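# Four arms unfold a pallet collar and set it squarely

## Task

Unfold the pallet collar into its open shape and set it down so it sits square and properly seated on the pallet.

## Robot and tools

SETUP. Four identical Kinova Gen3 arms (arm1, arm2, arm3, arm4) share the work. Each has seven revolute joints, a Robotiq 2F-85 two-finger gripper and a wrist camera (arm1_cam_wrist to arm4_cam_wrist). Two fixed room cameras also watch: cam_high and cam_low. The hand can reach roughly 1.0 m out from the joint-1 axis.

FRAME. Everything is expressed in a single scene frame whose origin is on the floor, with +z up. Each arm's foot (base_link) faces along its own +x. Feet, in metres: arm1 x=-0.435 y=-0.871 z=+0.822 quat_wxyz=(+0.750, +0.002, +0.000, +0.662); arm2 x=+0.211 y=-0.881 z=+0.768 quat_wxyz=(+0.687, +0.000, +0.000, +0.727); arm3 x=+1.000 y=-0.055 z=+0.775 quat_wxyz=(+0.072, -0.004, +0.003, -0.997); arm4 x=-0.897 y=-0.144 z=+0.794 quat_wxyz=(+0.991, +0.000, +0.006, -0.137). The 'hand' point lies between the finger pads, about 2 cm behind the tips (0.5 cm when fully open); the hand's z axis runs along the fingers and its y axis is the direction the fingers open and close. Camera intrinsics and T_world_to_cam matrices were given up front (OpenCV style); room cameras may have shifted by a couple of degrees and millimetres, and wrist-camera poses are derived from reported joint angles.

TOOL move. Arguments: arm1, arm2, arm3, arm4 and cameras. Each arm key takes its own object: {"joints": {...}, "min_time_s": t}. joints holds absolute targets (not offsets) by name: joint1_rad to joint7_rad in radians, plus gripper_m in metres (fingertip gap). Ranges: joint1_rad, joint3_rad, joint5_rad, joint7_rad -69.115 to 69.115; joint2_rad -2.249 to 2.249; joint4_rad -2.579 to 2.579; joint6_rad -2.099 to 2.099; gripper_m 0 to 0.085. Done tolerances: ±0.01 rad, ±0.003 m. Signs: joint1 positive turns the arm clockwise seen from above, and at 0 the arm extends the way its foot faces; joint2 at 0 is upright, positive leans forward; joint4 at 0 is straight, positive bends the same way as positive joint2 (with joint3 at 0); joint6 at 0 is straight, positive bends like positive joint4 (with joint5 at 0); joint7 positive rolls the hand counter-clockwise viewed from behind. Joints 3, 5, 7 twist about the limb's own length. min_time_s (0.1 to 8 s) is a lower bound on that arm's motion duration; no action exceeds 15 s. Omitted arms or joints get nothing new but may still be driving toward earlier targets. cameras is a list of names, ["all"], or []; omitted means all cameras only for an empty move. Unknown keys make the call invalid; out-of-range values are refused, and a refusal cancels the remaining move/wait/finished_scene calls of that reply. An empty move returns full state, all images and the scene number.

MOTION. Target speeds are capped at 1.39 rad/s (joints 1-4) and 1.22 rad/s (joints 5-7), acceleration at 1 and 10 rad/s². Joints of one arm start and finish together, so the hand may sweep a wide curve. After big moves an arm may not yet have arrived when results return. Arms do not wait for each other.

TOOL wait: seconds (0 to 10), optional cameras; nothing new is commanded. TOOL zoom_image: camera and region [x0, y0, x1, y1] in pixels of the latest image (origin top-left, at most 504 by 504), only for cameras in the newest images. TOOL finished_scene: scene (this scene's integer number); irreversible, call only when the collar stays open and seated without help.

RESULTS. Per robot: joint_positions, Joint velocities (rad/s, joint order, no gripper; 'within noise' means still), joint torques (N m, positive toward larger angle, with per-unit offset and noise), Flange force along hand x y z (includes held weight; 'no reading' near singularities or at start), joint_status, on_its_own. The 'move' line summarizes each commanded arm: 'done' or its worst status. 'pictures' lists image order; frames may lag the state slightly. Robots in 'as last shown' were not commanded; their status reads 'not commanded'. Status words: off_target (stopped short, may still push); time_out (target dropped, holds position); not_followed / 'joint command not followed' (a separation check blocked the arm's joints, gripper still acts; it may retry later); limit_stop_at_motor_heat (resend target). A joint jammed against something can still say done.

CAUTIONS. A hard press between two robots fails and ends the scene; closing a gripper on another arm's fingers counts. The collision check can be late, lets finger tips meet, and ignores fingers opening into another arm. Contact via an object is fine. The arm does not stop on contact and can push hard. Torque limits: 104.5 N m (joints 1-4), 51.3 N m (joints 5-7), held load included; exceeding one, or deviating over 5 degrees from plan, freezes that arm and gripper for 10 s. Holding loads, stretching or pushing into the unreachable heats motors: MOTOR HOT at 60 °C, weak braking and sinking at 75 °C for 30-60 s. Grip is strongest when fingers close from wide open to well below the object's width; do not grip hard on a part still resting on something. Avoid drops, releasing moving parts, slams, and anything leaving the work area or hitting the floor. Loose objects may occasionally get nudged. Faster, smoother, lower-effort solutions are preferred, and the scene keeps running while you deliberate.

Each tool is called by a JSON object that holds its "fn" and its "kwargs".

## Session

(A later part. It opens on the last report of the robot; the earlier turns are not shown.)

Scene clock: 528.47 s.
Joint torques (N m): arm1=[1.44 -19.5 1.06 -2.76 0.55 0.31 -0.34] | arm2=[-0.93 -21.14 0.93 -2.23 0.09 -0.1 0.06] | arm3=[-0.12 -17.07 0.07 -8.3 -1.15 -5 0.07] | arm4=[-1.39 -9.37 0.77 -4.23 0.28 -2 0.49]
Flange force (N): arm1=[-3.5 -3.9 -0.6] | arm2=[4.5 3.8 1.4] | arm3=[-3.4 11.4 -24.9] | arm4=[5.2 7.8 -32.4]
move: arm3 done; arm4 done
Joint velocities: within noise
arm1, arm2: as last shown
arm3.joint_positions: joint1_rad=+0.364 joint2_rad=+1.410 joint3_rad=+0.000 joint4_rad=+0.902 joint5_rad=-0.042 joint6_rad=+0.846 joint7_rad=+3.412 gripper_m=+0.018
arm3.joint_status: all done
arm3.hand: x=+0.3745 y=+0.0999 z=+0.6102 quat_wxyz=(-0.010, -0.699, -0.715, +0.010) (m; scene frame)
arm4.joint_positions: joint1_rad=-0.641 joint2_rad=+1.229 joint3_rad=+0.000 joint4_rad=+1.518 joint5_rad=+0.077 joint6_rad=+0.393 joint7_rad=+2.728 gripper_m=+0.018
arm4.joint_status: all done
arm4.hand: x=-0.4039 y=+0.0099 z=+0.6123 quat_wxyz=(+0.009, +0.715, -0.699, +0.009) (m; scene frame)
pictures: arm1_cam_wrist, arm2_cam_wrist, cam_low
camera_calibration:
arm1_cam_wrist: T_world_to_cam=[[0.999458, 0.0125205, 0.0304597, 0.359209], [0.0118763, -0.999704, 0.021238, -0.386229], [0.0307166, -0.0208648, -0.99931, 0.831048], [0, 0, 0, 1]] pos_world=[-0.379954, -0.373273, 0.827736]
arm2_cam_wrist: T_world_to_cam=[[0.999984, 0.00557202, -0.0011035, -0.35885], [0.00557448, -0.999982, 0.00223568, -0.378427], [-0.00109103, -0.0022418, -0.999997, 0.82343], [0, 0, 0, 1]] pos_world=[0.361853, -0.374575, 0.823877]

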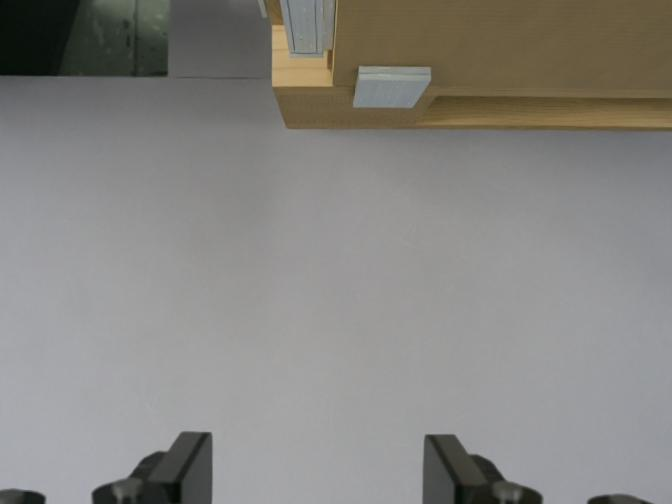

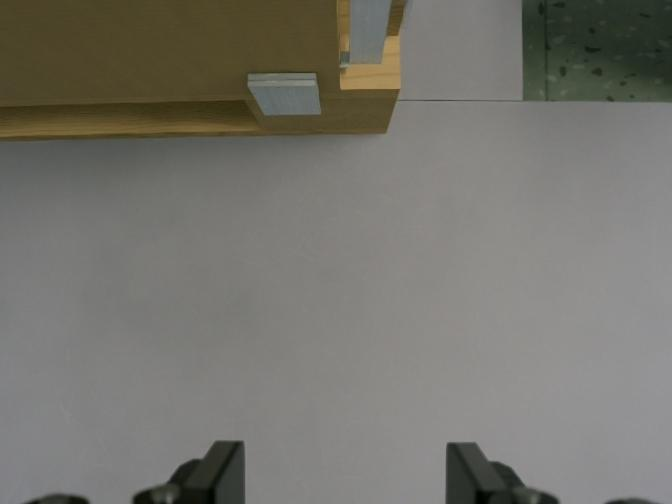

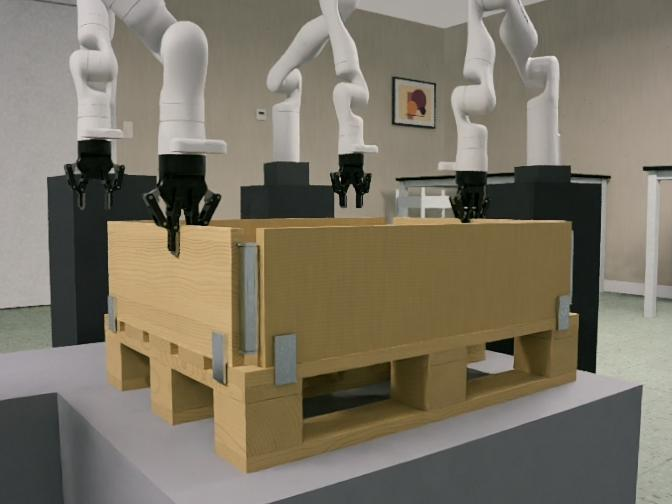

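{"fn": "move", "kwargs": {"arm3": {"joints": {"joint2_rad": 1.4051, "joint4_rad": 0.9052, "joint5_rad": -0.0416, "joint6_rad": 0.8474, "joint7_rad": 3.4121}, "min_time_s": 1}, "arm4": {"joints": {"joint2_rad": 1.2231, "joint4_rad": 1.5212, "joint5_rad": 0.0762, "joint6_rad": 0.3962, "joint7_rad": 2.7282}, "min_time_s": 1}, "cameras": []}}

Scene clock: 531.53 s.
Joint torques (N m): arm1=[1.36 -19.52 1.04 -2.76 0.54 0.32 -0.34] | arm2=[-0.93 -21.19 0.87 -2.18 0.09 -0.02 0.1] | arm3=[-0.1 -32.46 0.09 -8.98 -1.37 -0.23 -0.02] | arm4=[0.29 -29.7 3.06 -2.51 0.43 2.78 0.56]
Flange force (N): arm1=[-3.6 -3.6 -0.6] | arm2=[4.5 3.7 1.7] | arm3=[0.8 0.4 8.5] | arm4=[-2.3 -1.3 19.3]
move: arm3 done; arm4 done
Joint velocities: within noise
arm1, arm2: as last shown
arm3.joint_positions: joint1_rad=+0.364 joint2_rad=+1.405 joint3_rad=+0.000 joint4_rad=+0.905 joint5_rad=-0.042 joint6_rad=+0.847 joint7_rad=+3.412 gripper_m=+0.018
arm3.joint_status: all done
arm3.hand: x=+0.3746 y=+0.0999 z=+0.6124 quat_wxyz=(-0.010, -0.699, -0.715, +0.010) (m; scene frame)
arm4.joint_positions: joint1_rad=-0.641 joint2_rad=+1.223 joint3_rad=+0.000 joint4_rad=+1.521 joint5_rad=+0.076 joint6_rad=+0.396 joint7_rad=+2.728 gripper_m=+0.018
arm4.joint_status: all done
arm4.hand: x=-0.4039 y=+0.0099 z=+0.6151 quat_wxyz=(+0.009, +0.715, -0.699, +0.009) (m; scene frame)
pictures: none
No camera images: "cameras" was empty.

{"fn": "move", "kwargs": {"arm3": {"joints": {"joint2_rad": 1.4067, "joint4_rad": 0.9041, "joint6_rad": 0.8468}, "min_time_s": 0.8}, "arm4": {"joints": {"joint2_rad": 1.2253, "joint4_rad": 1.52, "joint6_rad": 0.3951}, "min_time_s": 0.8}, "cameras": []}}

{"fn": "move", "kwargs": {"arm3": {"joints": {"gripper_m": 0.06}, "min_time_s": 1.5}, "arm4": {"joints": {"gripper_m": 0.06}, "min_time_s": 1.5}, "cameras": ["all"]}}

{"fn": "zoom_image", "kwargs": {"camera": "cam_low", "region": [180, 270, 340, 400]}}

{"fn": "zoom_image", "kwargs": {"camera": "cam_low", "region": [490, 240, 610, 340]}}

{"fn": "zoom_image", "kwargs": {"camera": "arm1_cam_wrist", "region": [240, 0, 480, 140]}}

{"fn": "zoom_image", "kwargs": {"camera": "arm2_cam_wrist", "region": [200, 0, 440, 140]}}

{"fn": "zoom_image", "kwargs": {"camera": "cam_high", "region": [270, 150, 520, 420]}}

Scene clock: 534.70 s.
Joint torques (N m): arm1=[1.44 -19.49 1.06 -2.8 0.5 0.29 -0.36] | arm2=[-0.92 -21.06 0.87 -2.1 0.11 -0.07 0.09] | arm3=[-0.6 -31.41 -0.41 -8.49 -1.59 -0.14 0.01] | arm4=[1.3 -24.39 3.81 -3.17 0.56 1.43 0.56]
Flange force (N): arm1=[-3.6 -3.8 -0.7] | arm2=[4.8 3.8 1.3] | arm3=[1.5 0.2 7.0] | arm4=[-2.8 2.5 5.4]
move: arm3 done; arm4 done
Joint velocities: within noise
arm1, arm2: as last shown
arm3.joint_positions: joint1_rad=+0.364 joint2_rad=+1.407 joint3_rad=+0.000 joint4_rad=+0.904 joint5_rad=-0.042 joint6_rad=+0.847 joint7_rad=+3.412 gripper_m=+0.018
arm3.joint_status: all done
arm3.hand: x=+0.3745 y=+0.0999 z=+0.6116 quat_wxyz=(-0.010, -0.699, -0.715, +0.010) (m; scene frame)
arm4.joint_positions: joint1_rad=-0.641 joint2_rad=+1.225 joint3_rad=+0.000 joint4_rad=+1.520 joint5_rad=+0.076 joint6_rad=+0.395 joint7_rad=+2.728 gripper_m=+0.018
arm4.joint_status: all done
arm4.hand: x=-0.4039 y=+0.0100 z=+0.6141 quat_wxyz=(+0.009, +0.715, -0.699, +0.009) (m; scene frame)
pictures: none
No camera images: "cameras" was empty.

Scene clock: 535.70 s.
Joint torques (N m): arm1=[1.42 -19.48 1.04 -2.79 0.53 0.31 -0.34] | arm2=[-0.88 -21.04 0.86 -2.12 0.05 -0.02 0.11] | arm3=[0.4 -24.25 1.66 -5.66 -0.24 -0.29 -0.24] | arm4=[1.53 -21.78 2.56 -3.18 -0.12 0.71 0.28]
Flange force (N): arm1=[-3.6 -3.8 -0.7] | arm2=[4.6 3.6 1.4] | arm3=[0.5 -1.9 -3.7] | arm4=[-2.5 2.9 -1.1]
move: arm3 done; arm4 done
Joint velocities: within noise
arm1.joint_positions: joint1_rad=-0.056 joint2_rad=+1.103 joint3_rad=+0.000 joint4_rad=+1.820 joint5_rad=+0.000 joint6_rad=+0.218 joint7_rad=-1.503 gripper_m=+0.050
arm1.joint_status: not commanded
arm1.hand: x=-0.3800 y=-0.4293 z=+0.6796 quat_wxyz=(+0.002, -0.707, -0.707, +0.000) (m; scene frame)
arm2.joint_positions: joint1_rad=+0.323 joint2_rad=+0.997 joint3_rad=+0.000 joint4_rad=+1.750 joint5_rad=+0.000 joint6_rad=+0.395 joint7_rad=+4.979 gripper_m=+0.050
arm2.joint_status: not commanded
arm2.hand: x=+0.3607 y=-0.4297 z=+0.6798 quat_wxyz=(+0.000, +0.707, +0.707, +0.000) (m; scene frame)
arm3.joint_positions: joint1_rad=+0.364 joint2_rad=+1.407 joint3_rad=+0.000 joint4_rad=+0.904 joint5_rad=-0.042 joint6_rad=+0.847 joint7_rad=+3.412 gripper_m=+0.060
arm3.joint_status: all done
arm3.hand: x=+0.3745 y=+0.0999 z=+0.6116 quat_wxyz=(-0.010, -0.699, -0.715, +0.010) (m; scene frame)
arm4.joint_positions: joint1_rad=-0.641 joint2_rad=+1.225 joint3_rad=+0.000 joint4_rad=+1.520 joint5_rad=+0.076 joint6_rad=+0.395 joint7_rad=+2.728 gripper_m=+0.060
arm4.joint_status: all done
arm4.hand: x=-0.4039 y=+0.0100 z=+0.6141 quat_wxyz=(+0.009, +0.715, -0.699, +0.009) (m; scene frame)
pictures: arm1_cam_wrist, arm2_cam_wrist, arm3_cam_wrist, arm4_cam_wrist, cam_high, cam_low
camera_calibration:
arm1_cam_wrist: T_world_to_cam=[[0.999458, 0.0125205, 0.0304597, 0.359209], [0.0118763, -0.999704, 0.021238, -0.386229], [0.0307166, -0.0208648, -0.99931, 0.831048], [0, 0, 0, 1]] pos_world=[-0.379954, -0.373273, 0.827736]
arm2_cam_wrist: T_world_to_cam=[[0.999984, 0.00557202, -0.0011035, -0.35885], [0.00557448, -0.999982, 0.00223568, -0.378427], [-0.00109103, -0.0022418, -0.999997, 0.82343], [0, 0, 0, 1]] pos_world=[0.361853, -0.374575, 0.823877]
arm3_cam_wrist: T_world_to_cam=[[0.999395, 0.0347583, -0.00123583, -0.377726], [0.0347797, -0.998549, 0.0411101, 0.114088], [0.000194879, -0.0411282, -0.999154, 0.762623], [0, 0, 0, 1]] pos_world=[0.373381, 0.158417, 0.756821]
arm4_cam_wrist: T_world_to_cam=[[-0.999603, -0.0273331, 0.00682664, -0.409327], [-0.027502, 0.999283, -0.0260095, 0.0455964], [-0.00611083, -0.0261869, -0.999638, 0.760509], [0, 0, 0, 1]] pos_world=[-0.403264, -0.0368366, 0.764214]

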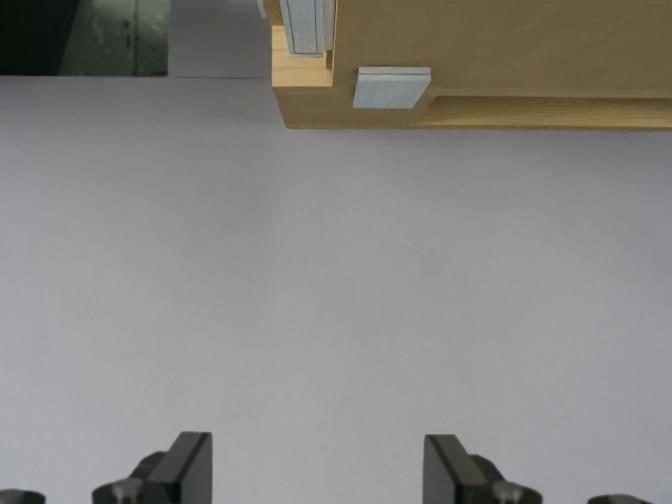

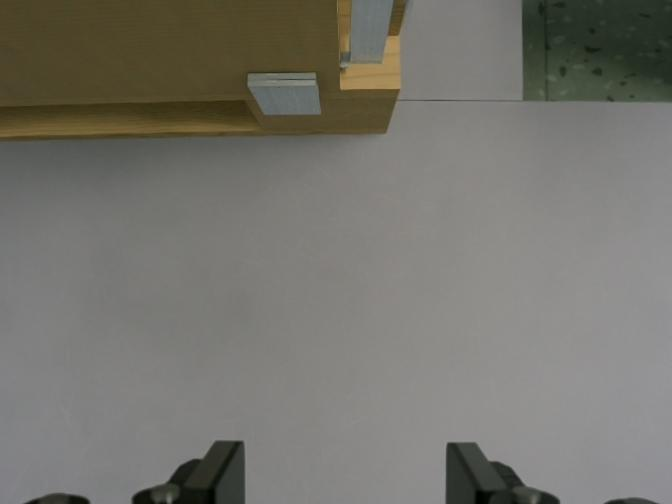

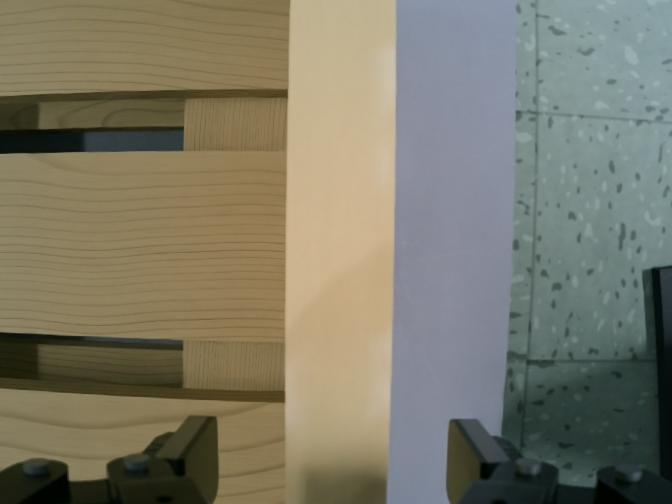

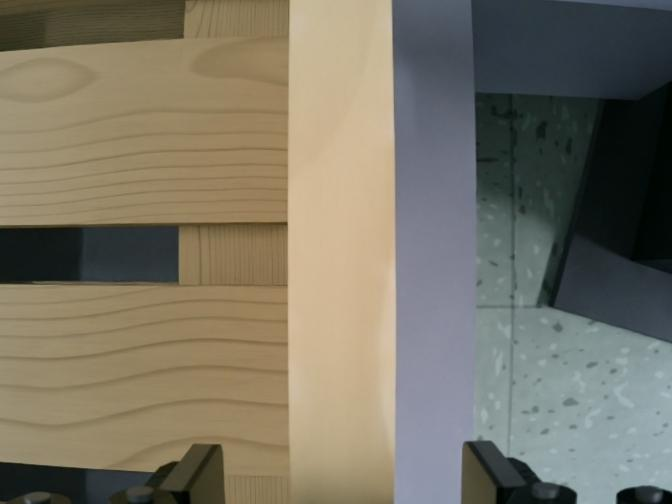

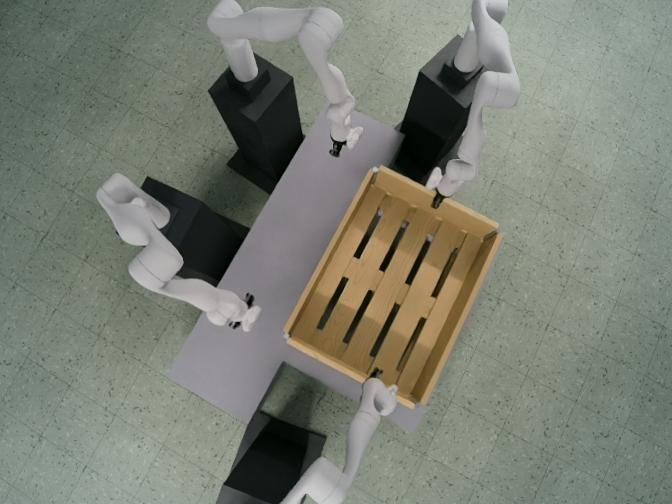

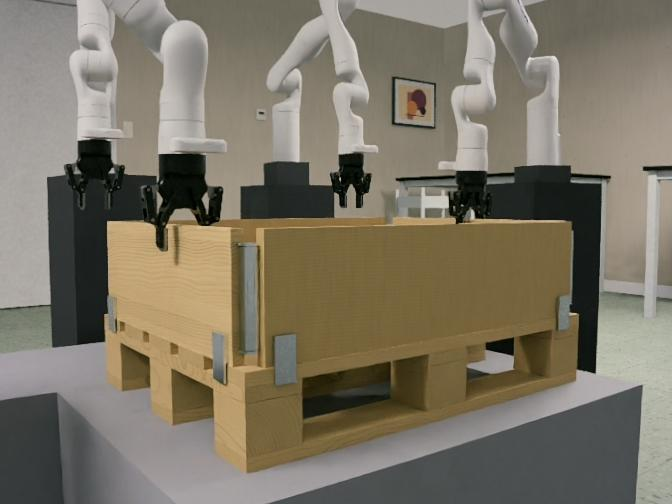

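Scaled by 3.150 from the camera's 672x504 image, which has a finer 960x720 frame.

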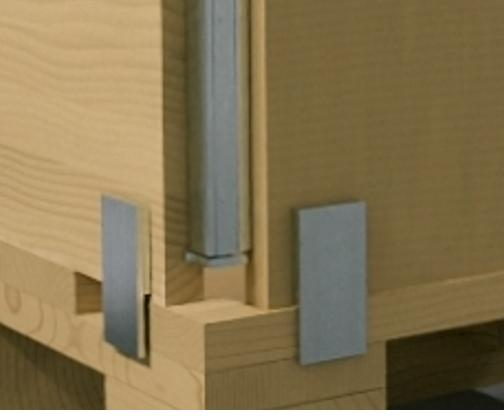

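Scaled by 4.200 from the camera's 672x504 image, which has a finer 960x720 frame.

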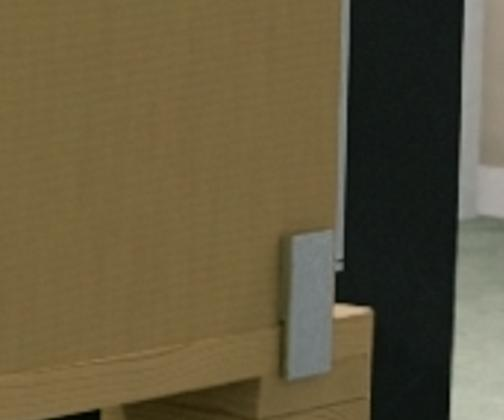

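Scaled by 2.100.

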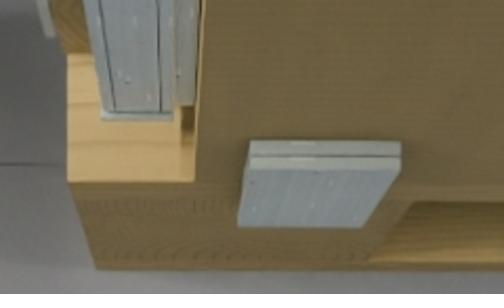

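Scaled by 2.100.

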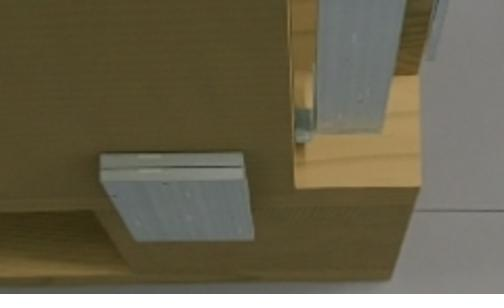

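Scaled by 1.867 from the camera's 672x504 image, which has a finer 960x720 frame.

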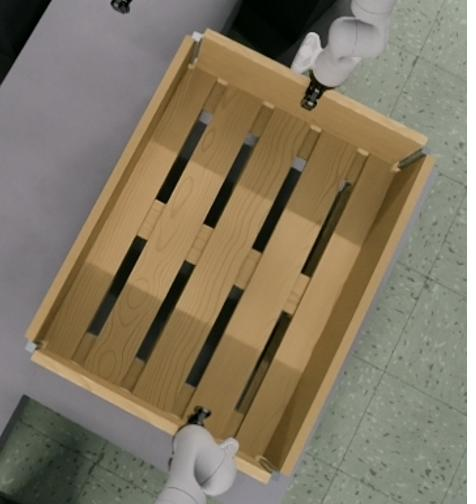

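{"fn": "move", "kwargs": {"arm3": {"joints": {"joint1_rad": 0.3489, "joint2_rad": 1.235, "joint4_rad": 0.9978, "joint5_rad": 0, "joint6_rad": 0.9182, "joint7_rad": 3.3693}, "min_time_s": 2}, "arm4": {"joints": {"joint1_rad": -0.623, "joint2_rad": 1.0371, "joint4_rad": 1.6012, "joint5_rad": 0, "joint6_rad": 0.4915, "joint7_rad": 2.8163}, "min_time_s": 2}, "cameras": ["arm1_cam_wrist", "arm2_cam_wrist", "arm3_cam_wrist", "arm4_cam_wrist", "cam_low"]}}

{"fn": "zoom_image", "kwargs": {"camera": "cam_low", "region": [180, 270, 340, 400]}}

{"fn": "zoom_image", "kwargs": {"camera": "cam_low", "region": [60, 240, 220, 370]}}

Scene clock: 542.60 s.
Joint torques (N m): arm1=[1.38 -19.52 1 -2.73 0.52 0.3 -0.32] | arm2=[-0.9 -21.21 0.9 -2.19 0.08 -0.02 0.04] | arm3=[0.39 -23.86 1.71 -6.16 -0.19 -0.29 -0.23] | arm4=[1.53 -21.12 2.39 -4.09 -0.17 0.65 0.29]
Flange force (N): arm1=[-3.4 -3.7 -0.6] | arm2=[4.5 3.7 1.7] | arm3=[0.4 -1.3 -4.0] | arm4=[-2.6 3.0 -0.6]
move: arm3 done; arm4 done
Joint velocities: within noise
arm1, arm2: as last shown
arm3.joint_positions: joint1_rad=+0.349 joint2_rad=+1.235 joint3_rad=+0.000 joint4_rad=+0.998 joint5_rad=+0.000 joint6_rad=+0.918 joint7_rad=+3.369 gripper_m=+0.060
arm3.joint_status: all done
arm3.hand: x=+0.3751 y=+0.0996 z=+0.7001 quat_wxyz=(+0.001, -0.699, -0.715, -0.002) (m; scene frame)
arm4.joint_positions: joint1_rad=-0.623 joint2_rad=+1.037 joint3_rad=+0.000 joint4_rad=+1.601 joint5_rad=+0.000 joint6_rad=+0.491 joint7_rad=+2.816 gripper_m=+0.060
arm4.joint_status: all done
arm4.hand: x=-0.4036 y=+0.0094 z=+0.7002 quat_wxyz=(-0.001, +0.715, -0.699, -0.003) (m; scene frame)
pictures: arm1_cam_wrist, arm2_cam_wrist, arm3_cam_wrist, arm4_cam_wrist, cam_low
camera_calibration:
arm1_cam_wrist: T_world_to_cam=[[0.999458, 0.0125205, 0.0304597, 0.359209], [0.0118763, -0.999704, 0.021238, -0.386229], [0.0307166, -0.0208648, -0.99931, 0.831048], [0, 0, 0, 1]] pos_world=[-0.379954, -0.373273, 0.827736]
arm2_cam_wrist: T_world_to_cam=[[0.999984, 0.00557202, -0.0011035, -0.35885], [0.00557448, -0.999982, 0.00223568, -0.378427], [-0.00109103, -0.0022418, -0.999997, 0.82343], [0, 0, 0, 1]] pos_world=[0.361853, -0.374575, 0.823877]
arm3_cam_wrist: T_world_to_cam=[[0.999408, 0.0343929, 0.000778455, -0.379599], [0.0343842, -0.999366, 0.00925708, 0.132732], [0.00109634, -0.00922483, -0.999957, 0.848057], [0, 0, 0, 1]] pos_world=[0.373881, 0.153527, 0.847087]
arm4_cam_wrist: T_world_to_cam=[[-0.999599, -0.0273322, 0.00738699, -0.410115], [-0.0272985, 0.999617, 0.0046193, 0.0270886], [-0.00751041, 0.0044158, -0.999962, 0.845845], [0, 0, 0, 1]] pos_world=[-0.402858, -0.0420226, 0.848718]

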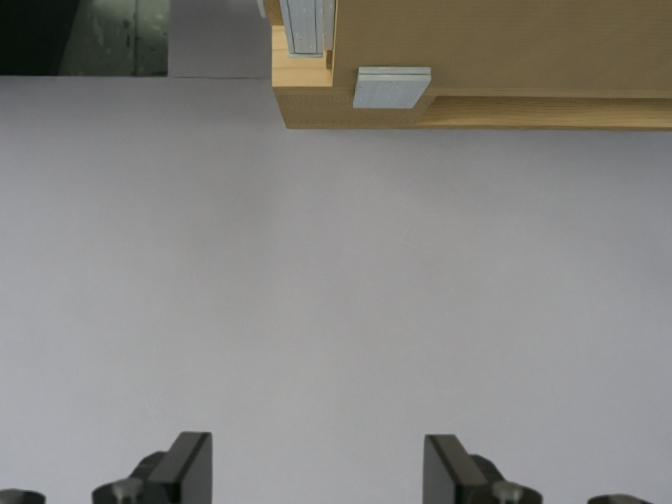

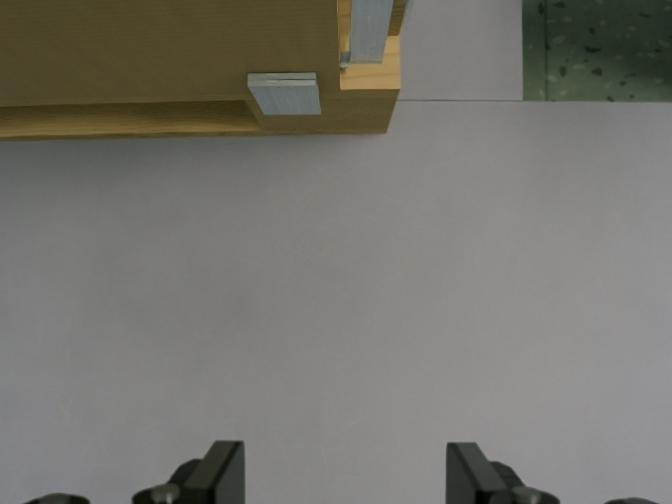

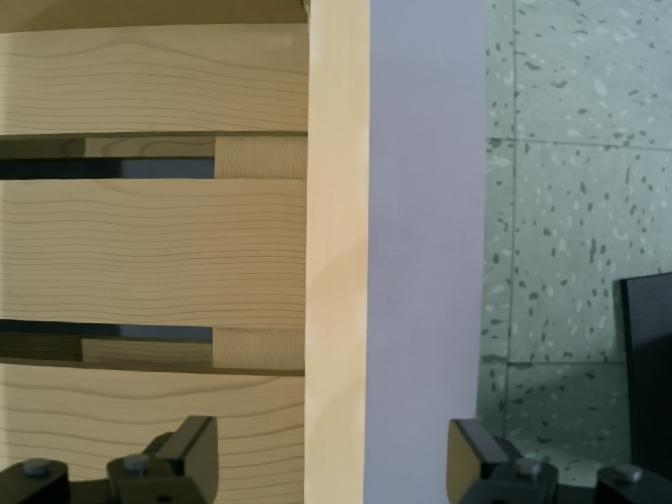

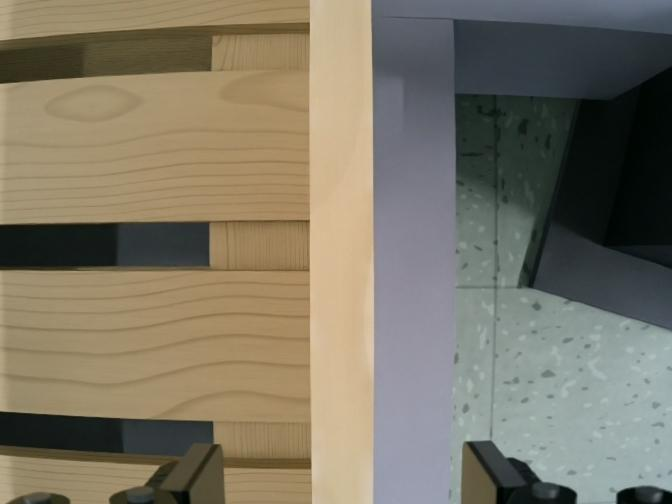

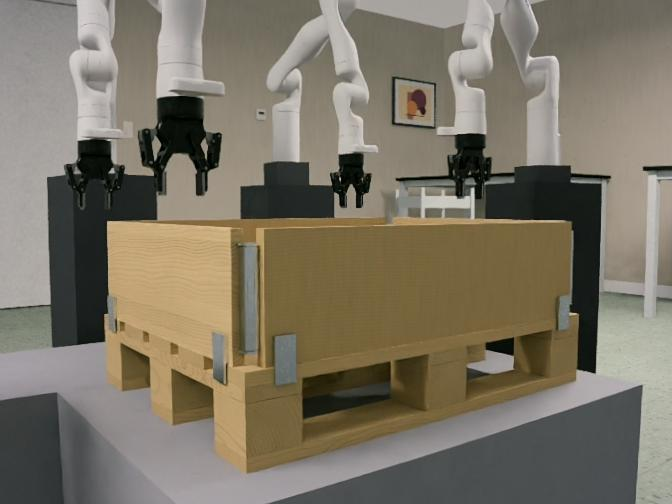

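Scaled by 3.150 from the camera's 672x504 image, which has a finer 960x720 frame.

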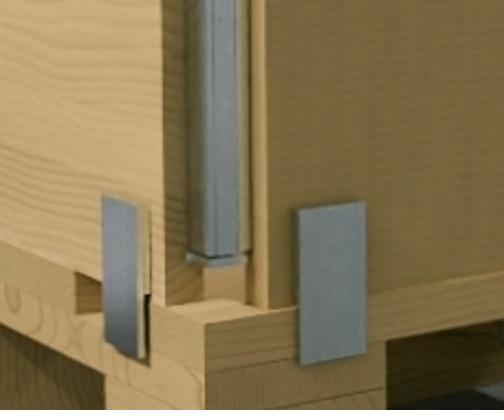

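Scaled by 3.150 from the camera's 672x504 image, which has a finer 960x720 frame.

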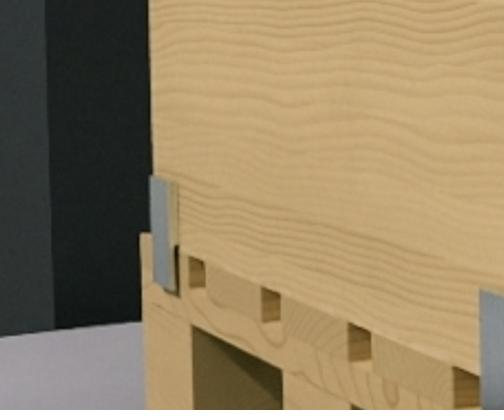

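{"fn": "finished_scene", "kwargs": {"scene": 1}}

The scene is finished: the task was done.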